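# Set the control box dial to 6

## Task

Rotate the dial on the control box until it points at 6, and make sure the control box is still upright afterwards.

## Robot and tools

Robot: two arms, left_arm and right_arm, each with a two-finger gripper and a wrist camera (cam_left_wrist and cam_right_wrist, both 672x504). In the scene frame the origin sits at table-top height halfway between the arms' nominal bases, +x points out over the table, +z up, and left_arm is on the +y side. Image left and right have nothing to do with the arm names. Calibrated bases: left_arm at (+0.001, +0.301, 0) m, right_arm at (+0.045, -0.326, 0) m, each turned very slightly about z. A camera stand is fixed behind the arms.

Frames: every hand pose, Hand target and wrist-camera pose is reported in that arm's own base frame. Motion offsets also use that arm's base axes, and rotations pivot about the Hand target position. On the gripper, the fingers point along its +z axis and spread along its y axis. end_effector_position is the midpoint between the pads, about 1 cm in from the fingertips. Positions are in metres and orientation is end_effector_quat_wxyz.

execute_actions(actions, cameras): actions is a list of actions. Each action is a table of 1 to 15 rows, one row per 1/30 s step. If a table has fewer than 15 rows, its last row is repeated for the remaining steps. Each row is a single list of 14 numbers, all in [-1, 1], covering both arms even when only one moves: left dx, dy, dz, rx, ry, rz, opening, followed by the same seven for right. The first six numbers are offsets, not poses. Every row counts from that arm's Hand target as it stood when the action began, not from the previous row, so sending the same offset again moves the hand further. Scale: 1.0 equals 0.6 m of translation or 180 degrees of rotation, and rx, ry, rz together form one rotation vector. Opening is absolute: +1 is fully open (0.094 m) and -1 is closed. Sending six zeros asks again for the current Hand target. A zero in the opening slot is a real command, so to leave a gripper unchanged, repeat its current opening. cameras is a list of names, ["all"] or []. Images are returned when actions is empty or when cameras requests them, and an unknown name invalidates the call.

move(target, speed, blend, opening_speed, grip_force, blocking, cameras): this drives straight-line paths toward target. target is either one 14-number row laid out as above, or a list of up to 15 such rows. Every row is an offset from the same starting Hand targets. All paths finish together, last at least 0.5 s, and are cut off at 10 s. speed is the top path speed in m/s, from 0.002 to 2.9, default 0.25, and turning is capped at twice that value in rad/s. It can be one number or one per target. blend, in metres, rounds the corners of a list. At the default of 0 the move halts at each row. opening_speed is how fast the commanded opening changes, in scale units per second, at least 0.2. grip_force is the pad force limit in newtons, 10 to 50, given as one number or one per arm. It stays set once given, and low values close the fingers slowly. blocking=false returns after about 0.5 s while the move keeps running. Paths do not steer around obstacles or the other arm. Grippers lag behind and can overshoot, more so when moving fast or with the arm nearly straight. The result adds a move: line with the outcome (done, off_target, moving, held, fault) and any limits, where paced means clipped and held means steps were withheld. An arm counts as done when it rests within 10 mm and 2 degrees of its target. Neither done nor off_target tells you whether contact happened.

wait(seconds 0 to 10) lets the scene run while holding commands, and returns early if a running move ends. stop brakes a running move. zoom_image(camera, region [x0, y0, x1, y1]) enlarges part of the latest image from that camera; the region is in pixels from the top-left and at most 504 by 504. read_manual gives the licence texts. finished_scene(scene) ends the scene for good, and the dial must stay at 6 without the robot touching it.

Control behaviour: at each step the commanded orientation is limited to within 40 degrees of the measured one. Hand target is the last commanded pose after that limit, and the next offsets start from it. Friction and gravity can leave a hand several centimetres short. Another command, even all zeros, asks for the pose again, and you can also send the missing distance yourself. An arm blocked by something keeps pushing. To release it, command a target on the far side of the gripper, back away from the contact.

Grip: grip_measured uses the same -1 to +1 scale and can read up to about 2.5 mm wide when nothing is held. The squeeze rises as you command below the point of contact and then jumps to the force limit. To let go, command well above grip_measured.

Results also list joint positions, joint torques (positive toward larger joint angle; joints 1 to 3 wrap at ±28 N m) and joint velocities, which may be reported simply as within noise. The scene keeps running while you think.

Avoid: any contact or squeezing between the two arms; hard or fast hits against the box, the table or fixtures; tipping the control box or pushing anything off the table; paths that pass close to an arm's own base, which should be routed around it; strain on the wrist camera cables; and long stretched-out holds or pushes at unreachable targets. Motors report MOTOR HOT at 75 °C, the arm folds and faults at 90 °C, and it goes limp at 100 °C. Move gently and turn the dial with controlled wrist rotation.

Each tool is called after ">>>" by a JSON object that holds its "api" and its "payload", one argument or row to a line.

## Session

>>> {"api": "execute_actions", "payload": {
  "actions": []
}}

Scene clock: 0.00 s.
left_arm: end_effector_position=(+0.3641, +0.0045, +0.2407) grip_measured=+1.000 end_effector_quat_wxyz=(+0.383, -0.144, +0.909, +0.087) | right_arm: end_effector_position=(+0.2279, +0.1033, +0.2161) grip_measured=+1.000 end_effector_quat_wxyz=(+0.383, +0.094, +0.909, +0.132)
Joint positions: left_arm=[-0.182 1.312 1.249 -0.785 -0.395 -0.345 0.094] | right_arm=[0.634 0.784 0.873 -0.866 0.297 0.716 0.094]
Joint velocities: within noise
Joint torques (N m): no reading
Heat: left arm: 40 °C; right arm: 38 °C.
Hand target: left_arm +0.3651, +0.0053, +0.2510; +0.395, -0.147, +0.903, +0.085 | right_arm +0.2292, +0.1030, +0.2230; +0.392, +0.096, +0.905, +0.136
Tool commands: left_gripper/opening=+1.0 right_gripper/opening=+1.0
camera_calibration:
cam_left_wrist: T_world_to_cam=[[0.214203, -0.976162, -0.0349926, -0.0728831], [-0.899482, -0.183156, -0.396719, 0.456556], [0.380853, 0.116454, -0.917273, 0.18896], [0, 0, 0, 1]] pos_world=[0.35431, -0.00952998, 0.351902]
cam_right_wrist: T_world_to_cam=[[-0.178502, -0.936577, -0.301598, 0.19549], [-0.906673, 0.275633, -0.319327, 0.275344], [0.382205, 0.21645, -0.89837, 0.193399], [0, 0, 0, 1]] pos_world=[0.210624, 0.0653368, 0.320628]

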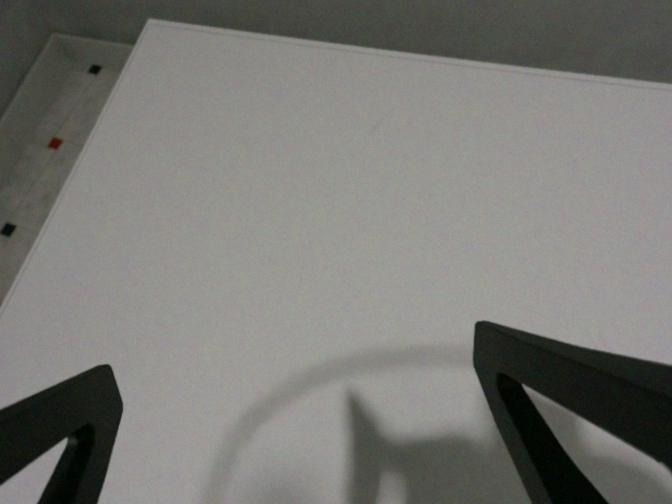

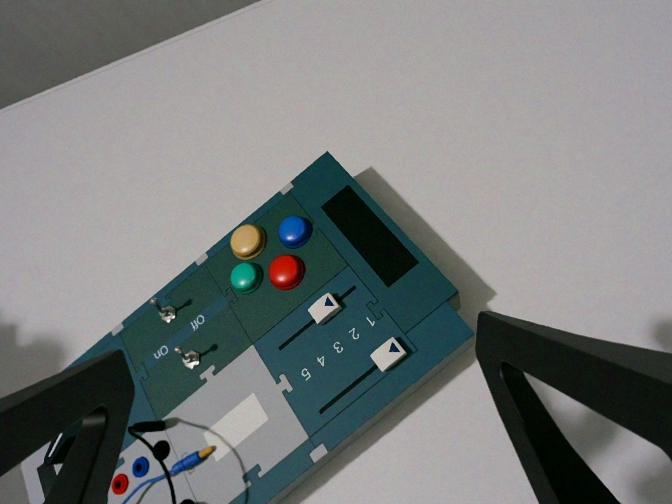

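>>> {"api": "zoom_image", "payload": {
  "camera": "cam_right_wrist",
  "region": [0, 320, 180, 504]
}}

Scaled by 2.739 from the camera's 672x504 image, which has a finer 960x720 frame.

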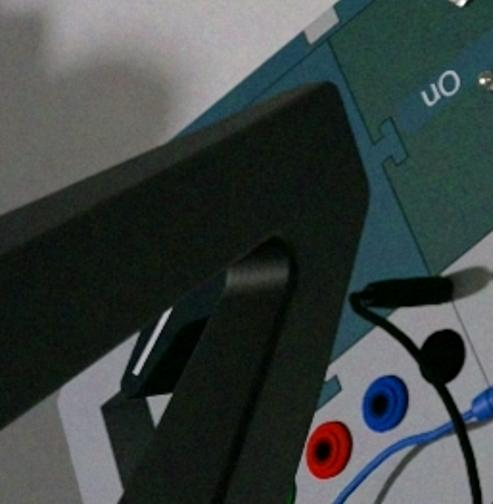

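>>> {"api": "move", "payload": {
  "target": [0, 0, 0, 0, 0, 0, 1, 0.048, 0.3867, -0.155, -0.0102, 0.2737, -0.1141, 0.4],
  "speed": 0.3,
  "cameras": ["cam_right_wrist"],
  "grip_force": [50, 20]
}}

>>> {"api": "zoom_image", "payload": {
  "camera": "cam_right_wrist",
  "region": [130, 130, 530, 430]
}}

Scene clock: 40.87 s.
left_arm: end_effector_position=(+0.3641, +0.0045, +0.2407) grip_measured=+1.000 end_effector_quat_wxyz=(+0.383, -0.144, +0.909, +0.087) | right_arm: end_effector_position=(+0.2583, +0.3325, +0.1308) grip_measured=+0.402 end_effector_quat_wxyz=(+0.002, +0.290, +0.957, +0.005)
Joint positions: left_arm=[-0.182 1.312 1.249 -0.785 -0.395 -0.345 0.094] | right_arm=[0.908 2.177 2.119 -1.502 0 1.497 0.066]
Joint torques (N m): left_arm=[-0.05 -4.45 8.02 1.18 -0.22 0.02] | right_arm=[0.34 -9.85 8.91 0.14 0.02 0.06]
Heat: left arm: 43 °C; right arm: 39 °C.
Hand target: left_arm +0.3651, +0.0053, +0.2510; +0.395, -0.147, +0.903, +0.085 | right_arm +0.2580, +0.3351, +0.1300; +0.000, +0.292, +0.956, +0.000
Off the commanded pose: left_arm 0.010 m, 2 deg | right_arm 0.003 m, 1 deg.
grip_force (N): 50, 20
move: done
camera_calibration:
cam_right_wrist: T_world_to_cam=[[-0.610423, -0.788711, 0.0729276, 0.403244], [-0.708703, 0.584969, 0.394401, -0.0348415], [-0.353728, 0.189067, -0.91604, 0.257098], [0, 0, 0, 1]] pos_world=[0.3124, 0.289816, 0.219846]
Images, in order (width x height): cam_right_wrist 672x504.

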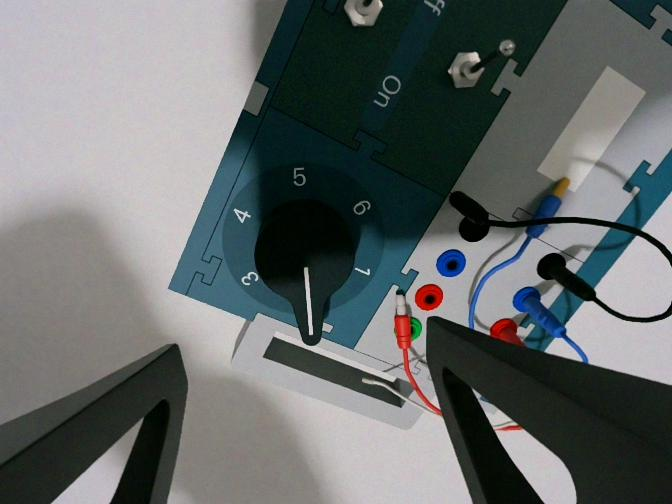

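Scaled by 1.260 from the camera's 672x504 image, which has a finer 960x720 frame.

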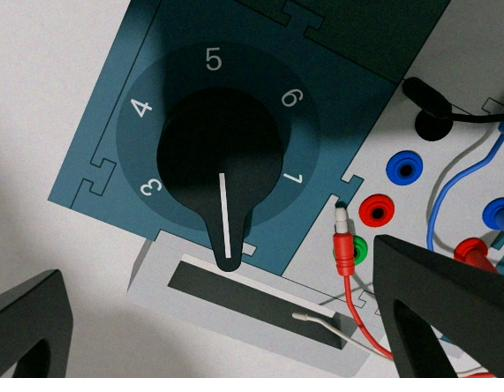

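>>> {"api": "move", "payload": {
  "target": [0, 0, 0, 0, 0, 0, 1, 0.0053, -0.004, -0.1, 0, 0, -0.01, 0.4],
  "speed": 0.12,
  "cameras": ["cam_right_wrist"]
}}

>>> {"api": "zoom_image", "payload": {
  "camera": "cam_right_wrist",
  "region": [100, 200, 500, 500]
}}

Scene clock: 68.93 s.
left_arm: end_effector_position=(+0.3641, +0.0045, +0.2407) grip_measured=+1.000 end_effector_quat_wxyz=(+0.383, -0.144, +0.909, +0.087) | right_arm: end_effector_position=(+0.2600, +0.3350, +0.0743) grip_measured=+0.402 end_effector_quat_wxyz=(+0.001, +0.301, +0.954, +0.004)
Joint positions: left_arm=[-0.182 1.312 1.249 -0.785 -0.395 -0.345 0.094] | right_arm=[0.908 2.177 1.894 -1.281 -0.001 1.519 0.066]
Joint torques (N m): left_arm=[-0.06 -4.45 8.02 1.18 -0.22 0.02] | right_arm=[-0.47 -11.59 5.08 0.32 0 0.08]
Heat: left arm: 43 °C; right arm: 39 °C.
Hand target: left_arm +0.3651, +0.0053, +0.2510; +0.395, -0.147, +0.903, +0.085 | right_arm +0.2611, +0.3326, +0.0700; +0.000, +0.307, +0.952, +0.000
Off the commanded pose: left_arm 0.010 m, 2 deg | right_arm 0.005 m, 1 deg.
grip_force (N): 50, 20
move: done
camera_calibration:
cam_right_wrist: T_world_to_cam=[[-0.627484, -0.774844, 0.0766813, 0.409878], [-0.694369, 0.601419, 0.395154, -0.0220922], [-0.352301, 0.194708, -0.915409, 0.203129], [0, 0, 0, 1]] pos_world=[0.313415, 0.291328, 0.163246]
Images, in order (width x height): cam_right_wrist 672x504.

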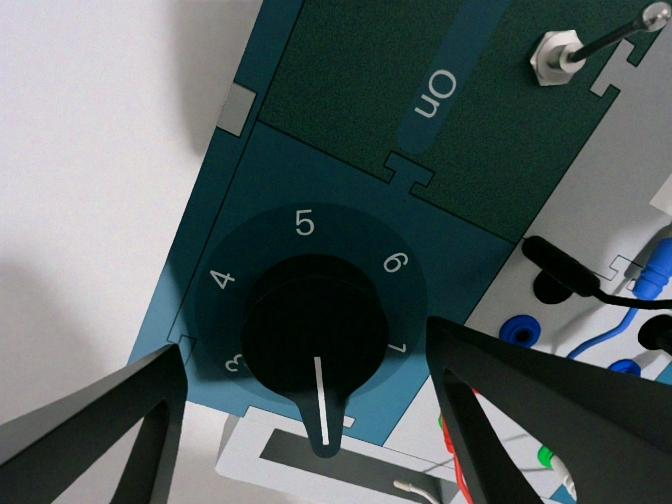

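Scaled by 1.260 from the camera's 672x504 image, which has a finer 960x720 frame.

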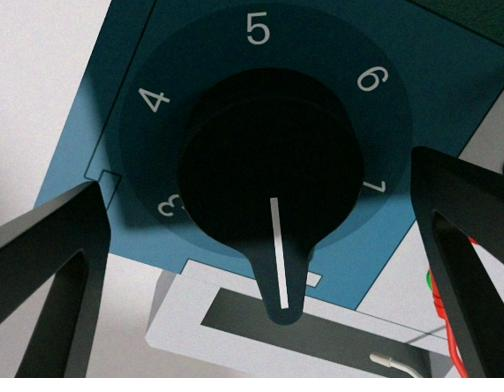

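>>> {"api": "move", "payload": {
  "target": [
    [0, 0, 0, 0, 0, 0, 1, 0.0063, -0.0107, 0.05, 0, 0, 0, 0.4],
    [0, 0, 0, 0, 0, 0, 1, 0.0063, -0.0107, -0.0033, 0, 0, 0, 0.4],
    [0, 0, 0, 0, 0, 0, 1, 0.0063, -0.0107, -0.0033, 0, 0, 0, -0.5],
    [0, 0, 0, 0, 0, 0, 1, 0.0063, -0.0107, -0.0033, 0, 0, 0.667, -0.5]
  ],
  "speed": [0.15, 0.12, 0.12, 0.45],
  "blend": [0.005, 0, 0, 0],
  "grip_force": [50, 30],
  "cameras": ["cam_right_wrist"]
}}

>>> {"api": "zoom_image", "payload": {
  "camera": "cam_right_wrist",
  "region": [100, 200, 500, 500]
}}

Scene clock: 97.33 s.
left_arm: end_effector_position=(+0.3641, +0.0045, +0.2407) grip_measured=+1.000 end_effector_quat_wxyz=(+0.383, -0.144, +0.909, +0.087) | right_arm: end_effector_position=(+0.2637, +0.3314, +0.0678) grip_measured=-0.205 end_effector_quat_wxyz=(+0.002, -0.670, +0.742, +0.006)
Joint positions: left_arm=[-0.182 1.312 1.249 -0.785 -0.395 -0.345 0.094] | right_arm=[0.892 2.177 1.868 -1.255 -0.011 -0.576 0.037]
Joint torques (N m): left_arm=[-0.05 -4.45 8.02 1.19 -0.22 0.03] | right_arm=[-0.54 -12.62 5.07 0.24 0.11 -0.11]
Heat: left arm: 44 °C; right arm: 38 °C.
Hand target: left_arm +0.3651, +0.0053, +0.2510; +0.395, -0.147, +0.903, +0.085 | right_arm +0.2649, +0.3263, +0.0681; +0.000, -0.671, +0.742, +0.000
Off the commanded pose: left_arm 0.010 m, 2 deg | right_arm 0.005 m, 1 deg.
grip_force (N): 50, 30
move: done
camera_calibration:
cam_right_wrist: T_world_to_cam=[[0.982019, -0.172009, 0.0777958, -0.214342], [-0.188736, -0.903741, 0.384228, 0.351402], [0.00421672, -0.392002, -0.919955, 0.299889], [0, 0, 0, 1]] pos_world=[0.275545, 0.398264, 0.157541]
Images, in order (width x height): cam_right_wrist 672x504.

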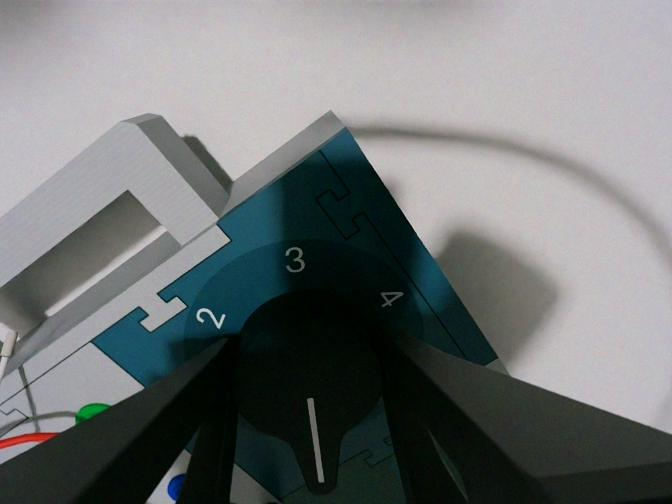

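Scaled by 1.260 from the camera's 672x504 image, which has a finer 960x720 frame.

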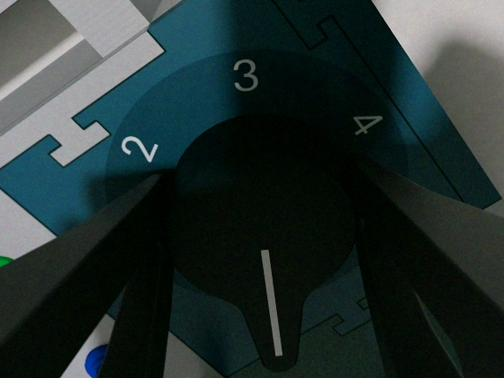

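>>> {"api": "move", "payload": {
  "target": [
    [0, 0, 0, 0, 0, 0, 1, 0, 0, 0, 0, 0, 0, 0.4],
    [0, 0, 0, 0, 0, 0, 1, 0, 0, 0.1, 0, 0, 0, 0.4]
  ],
  "speed": 0.15,
  "cameras": ["cam_right_wrist"]
}}

>>> {"api": "zoom_image", "payload": {
  "camera": "cam_right_wrist",
  "region": [150, 130, 450, 360]
}}

Scene clock: 104.70 s.
left_arm: end_effector_position=(+0.3641, +0.0045, +0.2407) grip_measured=+1.000 end_effector_quat_wxyz=(+0.383, -0.144, +0.909, +0.087) | right_arm: end_effector_position=(+0.2601, +0.3254, +0.1228) grip_measured=+0.398 end_effector_quat_wxyz=(-0.006, -0.670, +0.742, +0.002)
Joint positions: left_arm=[-0.182 1.312 1.249 -0.785 -0.395 -0.345 0.094] | right_arm=[0.892 2.177 2.087 -1.493 -0.005 -0.577 0.066]
Joint torques (N m): left_arm=[-0.05 -4.45 8.02 1.19 -0.22 0.03] | right_arm=[-0.54 -11.32 8.76 0.16 0.05 -0.08]
Heat: left arm: 44 °C; right arm: 38 °C.
Hand target: left_arm +0.3651, +0.0053, +0.2510; +0.395, -0.147, +0.903, +0.085 | right_arm +0.2649, +0.3263, +0.1280; +0.000, -0.671, +0.742, +0.000
Off the commanded pose: left_arm 0.010 m, 2 deg | right_arm 0.007 m, 1 deg.
grip_force (N): 50, 30
move: done
camera_calibration:
cam_right_wrist: T_world_to_cam=[[0.982695, -0.169927, 0.0737283, -0.216495], [-0.18522, -0.89676, 0.40189, 0.318775], [-0.00217543, -0.408591, -0.912715, 0.354218], [0, 0, 0, 1]] pos_world=[0.272563, 0.393807, 0.21115]
Images, in order (width x height): cam_right_wrist 672x504.

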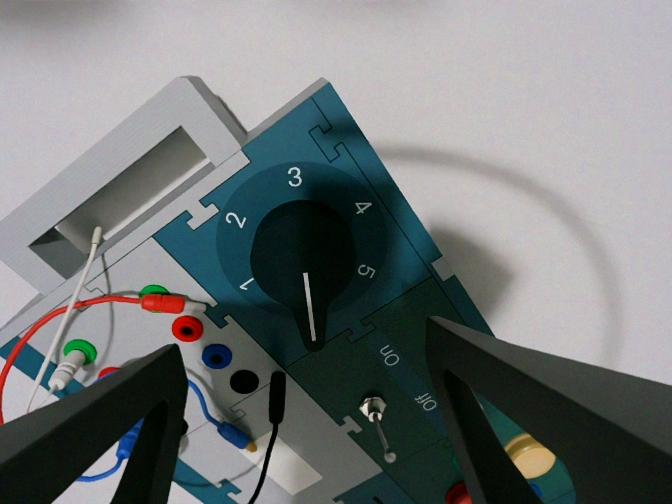

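Scaled by 1.680 from the camera's 672x504 image, which has a finer 960x720 frame.

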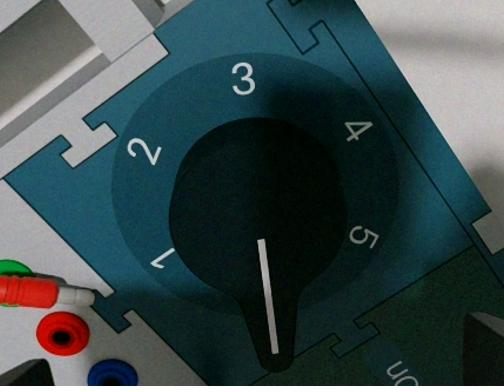

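>>> {"api": "finished_scene", "payload": {
  "scene": 2
}}

The scene is finished: the task was done.


## Next scene

The same job, from a new start.

>>> {"api": "execute_actions", "payload": {
  "actions": []
}}

Scene clock: 0.00 s.
left_arm: end_effector_position=(+0.2282, -0.1297, +0.1705) grip_measured=+1.000 end_effector_quat_wxyz=(+0.220, +0.196, +0.953, -0.071) | right_arm: end_effector_position=(+0.2420, +0.1453, +0.1889) grip_measured=+1.000 end_effector_quat_wxyz=(+0.416, -0.138, +0.868, +0.234)
Joint positions: left_arm=[-0.523 1.102 1.022 -1.023 -0.003 -0.116 0.094] | right_arm=[0.388 0.739 0.618 -0.473 -0.235 0.198 0.094]
Joint velocities: within noise
Joint torques (N m): no reading
Heat: left arm: 37 °C; right arm: 35 °C.
Hand target: left_arm +0.2309, -0.1313, +0.1785; +0.233, +0.195, +0.950, -0.076 | right_arm +0.2428, +0.1459, +0.1959; +0.424, -0.140, +0.863, +0.236
Tool commands: left_gripper/opening=+1.0 right_gripper/opening=+1.0
camera_calibration:
cam_left_wrist: T_world_to_cam=[[-0.498268, -0.861112, 0.10107, -0.0229202], [-0.866806, 0.492138, -0.0802962, 0.307981], [0.0194035, -0.127617, -0.991634, 0.255317], [0, 0, 0, 1]] pos_world=[0.250585, -0.138723, 0.280227]
cam_right_wrist: T_world_to_cam=[[0.333124, -0.894516, -0.298111, 0.0985716], [-0.864104, -0.163115, -0.476149, 0.350905], [0.377296, 0.416216, -0.827292, 0.113275], [0, 0, 0, 1]] pos_world=[0.227644, 0.0982648, 0.29018]

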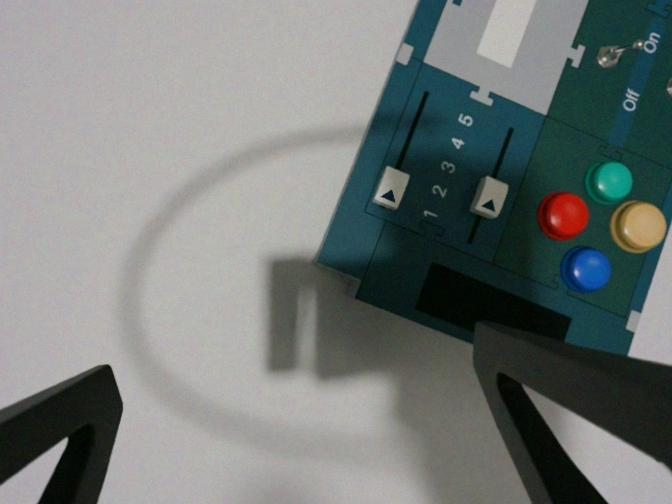

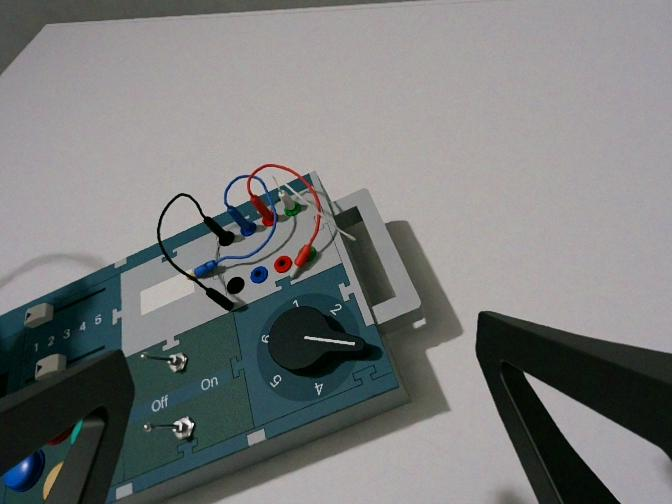

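>>> {"api": "move", "payload": {
  "target": [0, 0, 0, 0, 0, 0, 1, 0.0453, 0.0968, -0.1098, 0.027, 0.351, -0.4303, 0.3],
  "speed": 0.4,
  "cameras": ["cam_right_wrist"],
  "grip_force": [50, 30]
}}

>>> {"api": "zoom_image", "payload": {
  "camera": "cam_right_wrist",
  "region": [130, 130, 530, 430]
}}

Scene clock: 54.40 s.
left_arm: end_effector_position=(+0.2282, -0.1297, +0.1705) grip_measured=+1.000 end_effector_quat_wxyz=(+0.220, +0.196, +0.953, -0.071) | right_arm: end_effector_position=(+0.2674, +0.2042, +0.1281) grip_measured=+0.302 end_effector_quat_wxyz=(+0.003, +0.546, +0.838, +0.005)
Joint positions: left_arm=[-0.523 1.102 1.022 -1.023 -0.003 -0.116 0.094] | right_arm=[0.65 1.806 1.579 -1.332 0.001 1.804 0.061]
Joint torques (N m): left_arm=[-0.05 -2.41 7.65 0.91 0.01 0.04] | right_arm=[-0.55 -7.64 9.09 0.1 -0.05 0.07]
Heat: left arm: 38 °C; right arm: 38 °C.
Hand target: left_arm +0.2309, -0.1313, +0.1785; +0.233, +0.195, +0.950, -0.076 | right_arm +0.2699, +0.2039, +0.1299; +0.000, +0.552, +0.834, -0.001
Off the commanded pose: left_arm 0.009 m, 2 deg | right_arm 0.003 m, 1 deg.
grip_force (N): 50, 30
move: done
camera_calibration:
cam_right_wrist: T_world_to_cam=[[-0.938042, -0.338737, 0.0730356, 0.303585], [-0.284342, 0.872897, 0.396486, -0.124779], [-0.198057, 0.351153, -0.915131, 0.207125], [0, 0, 0, 1]] pos_world=[0.290318, 0.139022, 0.216847]
Images, in order (width x height): cam_right_wrist 672x504.

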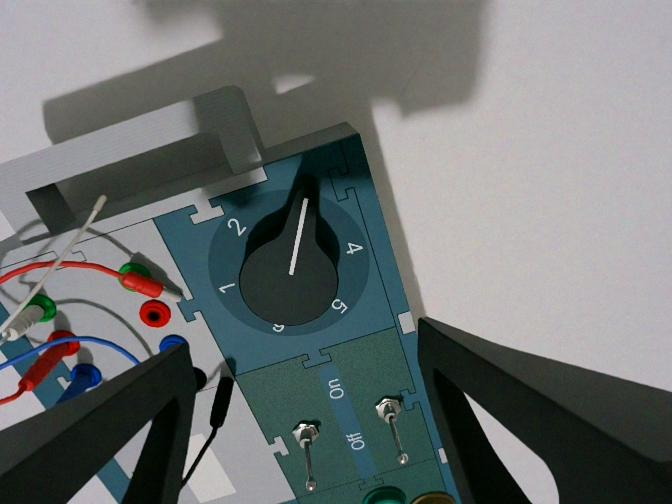

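Scaled by 1.260 from the camera's 672x504 image, which has a finer 960x720 frame.

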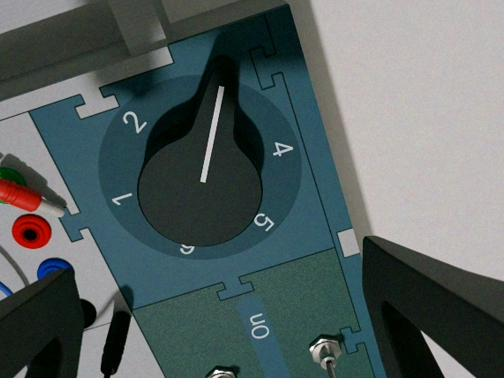

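>>> {"api": "move", "payload": {
  "target": [0, 0, 0, 0, 0, 0, 1, 0.0053, 0.004, -0.1032, 0, 0, 0, 0.3],
  "speed": 0.12,
  "cameras": ["cam_right_wrist"]
}}

>>> {"api": "zoom_image", "payload": {
  "camera": "cam_right_wrist",
  "region": [100, 200, 500, 500]
}}

Scene clock: 84.53 s.
left_arm: end_effector_position=(+0.2282, -0.1297, +0.1705) grip_measured=+1.000 end_effector_quat_wxyz=(+0.220, +0.196, +0.953, -0.071) | right_arm: end_effector_position=(+0.2739, +0.2093, +0.0755) grip_measured=+0.302 end_effector_quat_wxyz=(+0.003, +0.546, +0.838, +0.009)
Joint positions: left_arm=[-0.523 1.102 1.022 -1.023 -0.003 -0.116 0.094] | right_arm=[0.65 1.848 1.423 -1.127 0.001 1.805 0.061]
Joint torques (N m): left_arm=[-0.06 -2.43 7.65 0.91 0.02 0.03] | right_arm=[-0.49 -8.28 5.15 0.33 0 0.07]
Heat: left arm: 39 °C; right arm: 37 °C.
Hand target: left_arm +0.2309, -0.1313, +0.1785; +0.233, +0.195, +0.950, -0.076 | right_arm +0.2731, +0.2063, +0.0680; +0.000, +0.552, +0.834, -0.001
Off the commanded pose: left_arm 0.009 m, 2 deg | right_arm 0.008 m, 1 deg.
grip_force (N): 50, 30
move: done
camera_calibration:
cam_right_wrist: T_world_to_cam=[[-0.93865, -0.338433, 0.0663342, 0.315748], [-0.285844, 0.871077, 0.399397, -0.105987], [-0.192951, 0.355933, -0.914375, 0.156131], [0, 0, 0, 1]] pos_world=[0.296206, 0.14361, 0.164149]
Images, in order (width x height): cam_right_wrist 672x504.

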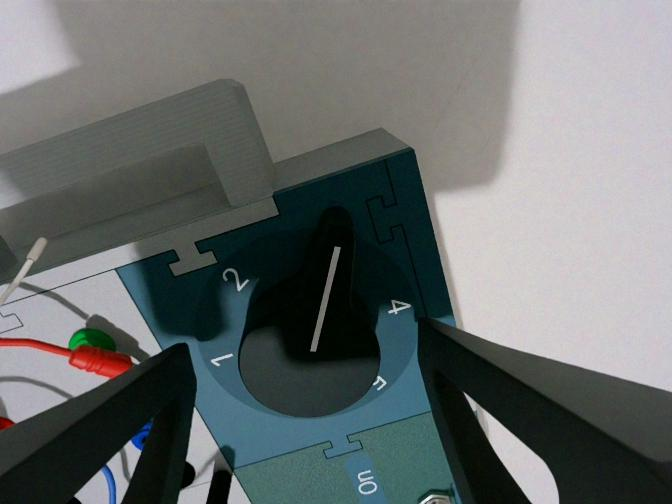

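Scaled by 1.260 from the camera's 672x504 image, which has a finer 960x720 frame.

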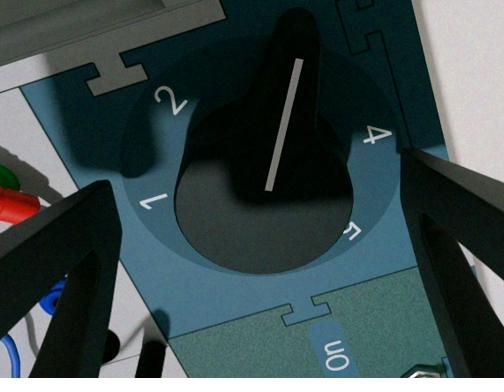

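>>> {"api": "move", "payload": {
  "target": [
    [0, 0, 0, 0, 0, 0, 1, 0.0043, -0.0092, 0.05, 0, 0, 0, 0.3],
    [0, 0, 0, 0, 0, 0, 1, 0.0043, -0.0092, -0.0033, 0, 0, 0, 0.3],
    [0, 0, 0, 0, 0, 0, 1, 0.0043, -0.0092, -0.0033, 0, 0, 0, -0.5],
    [0, 0, 0, 0, 0, 0, 1, 0.0043, -0.0092, -0.0033, 0, 0, 0.5, -0.5],
    [0, 0, 0, 0, 0, 0, 1, 0.0043, -0.0092, -0.0033, 0, 0, 0.998, -0.5]
  ],
  "speed": [0.15, 0.12, 0.12, 0.5, 0.5],
  "blend": [0.005, 0, 0, 0.01, 0],
  "cameras": ["cam_right_wrist"]
}}

>>> {"api": "zoom_image", "payload": {
  "camera": "cam_right_wrist",
  "region": [100, 200, 500, 500]
}}

Scene clock: 106.03 s.
left_arm: end_effector_position=(+0.2282, -0.1297, +0.1705) grip_measured=+1.000 end_effector_quat_wxyz=(+0.220, +0.196, +0.953, -0.071) | right_arm: end_effector_position=(+0.2719, +0.2135, +0.0733) grip_measured=-0.226 end_effector_quat_wxyz=(-0.021, +0.832, -0.555, -0.024)
Joint positions: left_arm=[-0.523 1.102 1.022 -1.023 -0.003 -0.116 0.094] | right_arm=[0.632 1.848 1.412 -1.111 -0.059 -1.333 0.036]
Joint torques (N m): left_arm=[-0.05 -2.43 7.65 0.91 0.01 0.03] | right_arm=[-0.54 -8.79 4.96 0.31 0.61 -0.1]
Heat: left arm: 39 °C; right arm: 36 °C.
Hand target: left_arm +0.2309, -0.1313, +0.1785; +0.233, +0.195, +0.950, -0.076 | right_arm +0.2756, +0.2008, +0.0661; -0.001, +0.832, -0.555, +0.000
Off the commanded pose: left_arm 0.009 m, 2 deg | right_arm 0.015 m, 4 deg.
grip_force (N): 50, 30
move: off_target (right_arm)
camera_calibration:
cam_right_wrist: T_world_to_cam=[[0.945842, 0.312301, 0.0886097, -0.337443], [0.267036, -0.903706, 0.334674, 0.124069], [0.184596, -0.292886, -0.938159, 0.189877], [0, 0, 0, 1]] pos_world=[0.250986, 0.273119, 0.166513]
Images, in order (width x height): cam_right_wrist 672x504.

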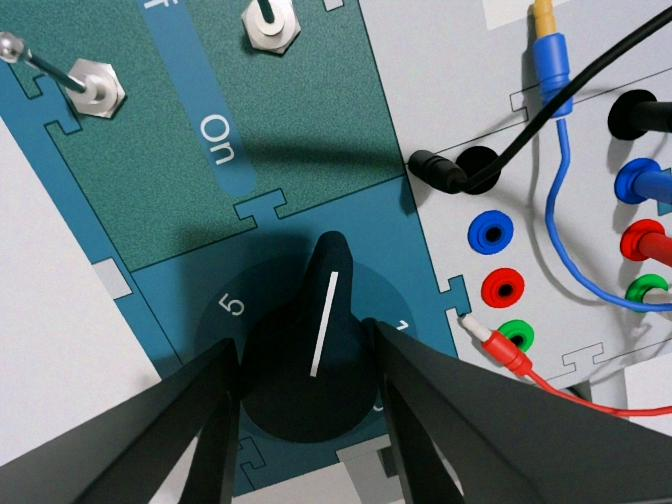

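Scaled by 1.260 from the camera's 672x504 image, which has a finer 960x720 frame.

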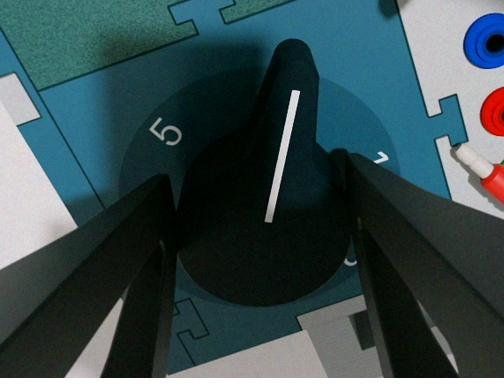

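>>> {"api": "move", "payload": {
  "target": [
    [0, 0, 0, 0, 0, 0, 1, -0.0062, 0.0212, 0.003, 0, 0, 0, -0.5],
    [0, 0, 0, 0, 0, 0, 1, -0.0062, 0.0212, 0.003, 0, 0, 0, 0.4],
    [0, 0, 0, 0, 0, 0, 1, -0.0062, 0.0212, 0.1, 0, 0, 0, 0.4]
  ],
  "speed": 0.15,
  "cameras": ["cam_right_wrist"]
}}

>>> {"api": "zoom_image", "payload": {
  "camera": "cam_right_wrist",
  "region": [150, 130, 450, 360]
}}

Scene clock: 116.63 s.
left_arm: end_effector_position=(+0.2282, -0.1297, +0.1705) grip_measured=+1.000 end_effector_quat_wxyz=(+0.220, +0.196, +0.953, -0.071) | right_arm: end_effector_position=(+0.2705, +0.2105, +0.1179) grip_measured=+0.398 end_effector_quat_wxyz=(+0.006, +0.832, -0.554, -0.003)
Joint positions: left_arm=[-0.523 1.102 1.022 -1.023 -0.003 -0.116 0.094] | right_arm=[0.657 1.855 1.6 -1.329 -0.003 -1.31 0.066]
Joint torques (N m): left_arm=[-0.05 -2.43 7.66 0.91 0.02 0.04] | right_arm=[0.43 -10 8.77 0.09 0.02 0.03]
Heat: left arm: 39 °C; right arm: 36 °C.
Hand target: left_arm +0.2309, -0.1313, +0.1785; +0.233, +0.195, +0.950, -0.076 | right_arm +0.2720, +0.2135, +0.1260; -0.001, +0.832, -0.555, +0.000
Off the commanded pose: left_arm 0.009 m, 2 deg | right_arm 0.009 m, 1 deg.
grip_force (N): 50, 30
move: done
camera_calibration:
cam_right_wrist: T_world_to_cam=[[0.944875, 0.319587, 0.0712366, -0.338338], [0.267235, -0.878409, 0.396211, 0.0941186], [0.189199, -0.355333, -0.915392, 0.240264], [0, 0, 0, 1]] pos_world=[0.249077, 0.276177, 0.206747]
Images, in order (width x height): cam_right_wrist 672x504.

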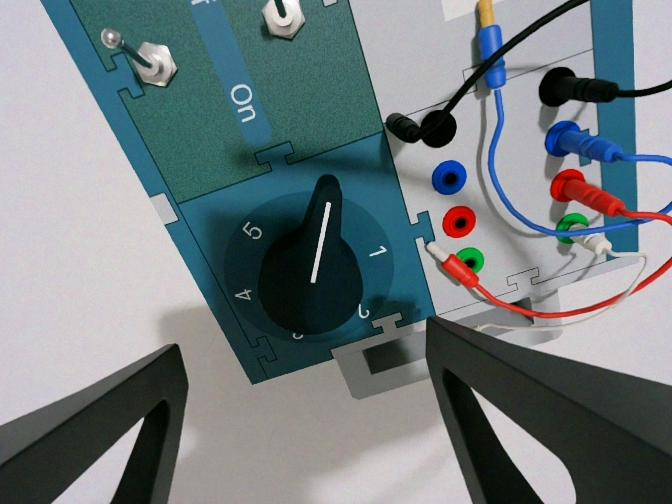

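Scaled by 1.680 from the camera's 672x504 image, which has a finer 960x720 frame.

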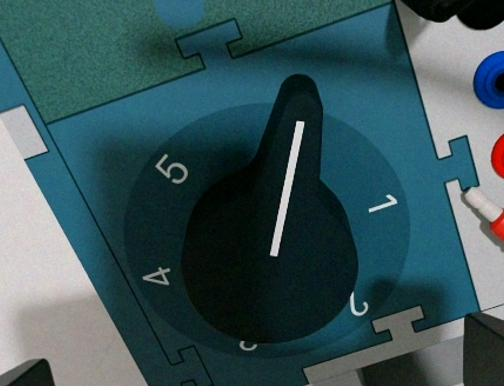

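>>> {"api": "finished_scene", "payload": {
  "scene": 3
}}

The scene is finished: the task was done.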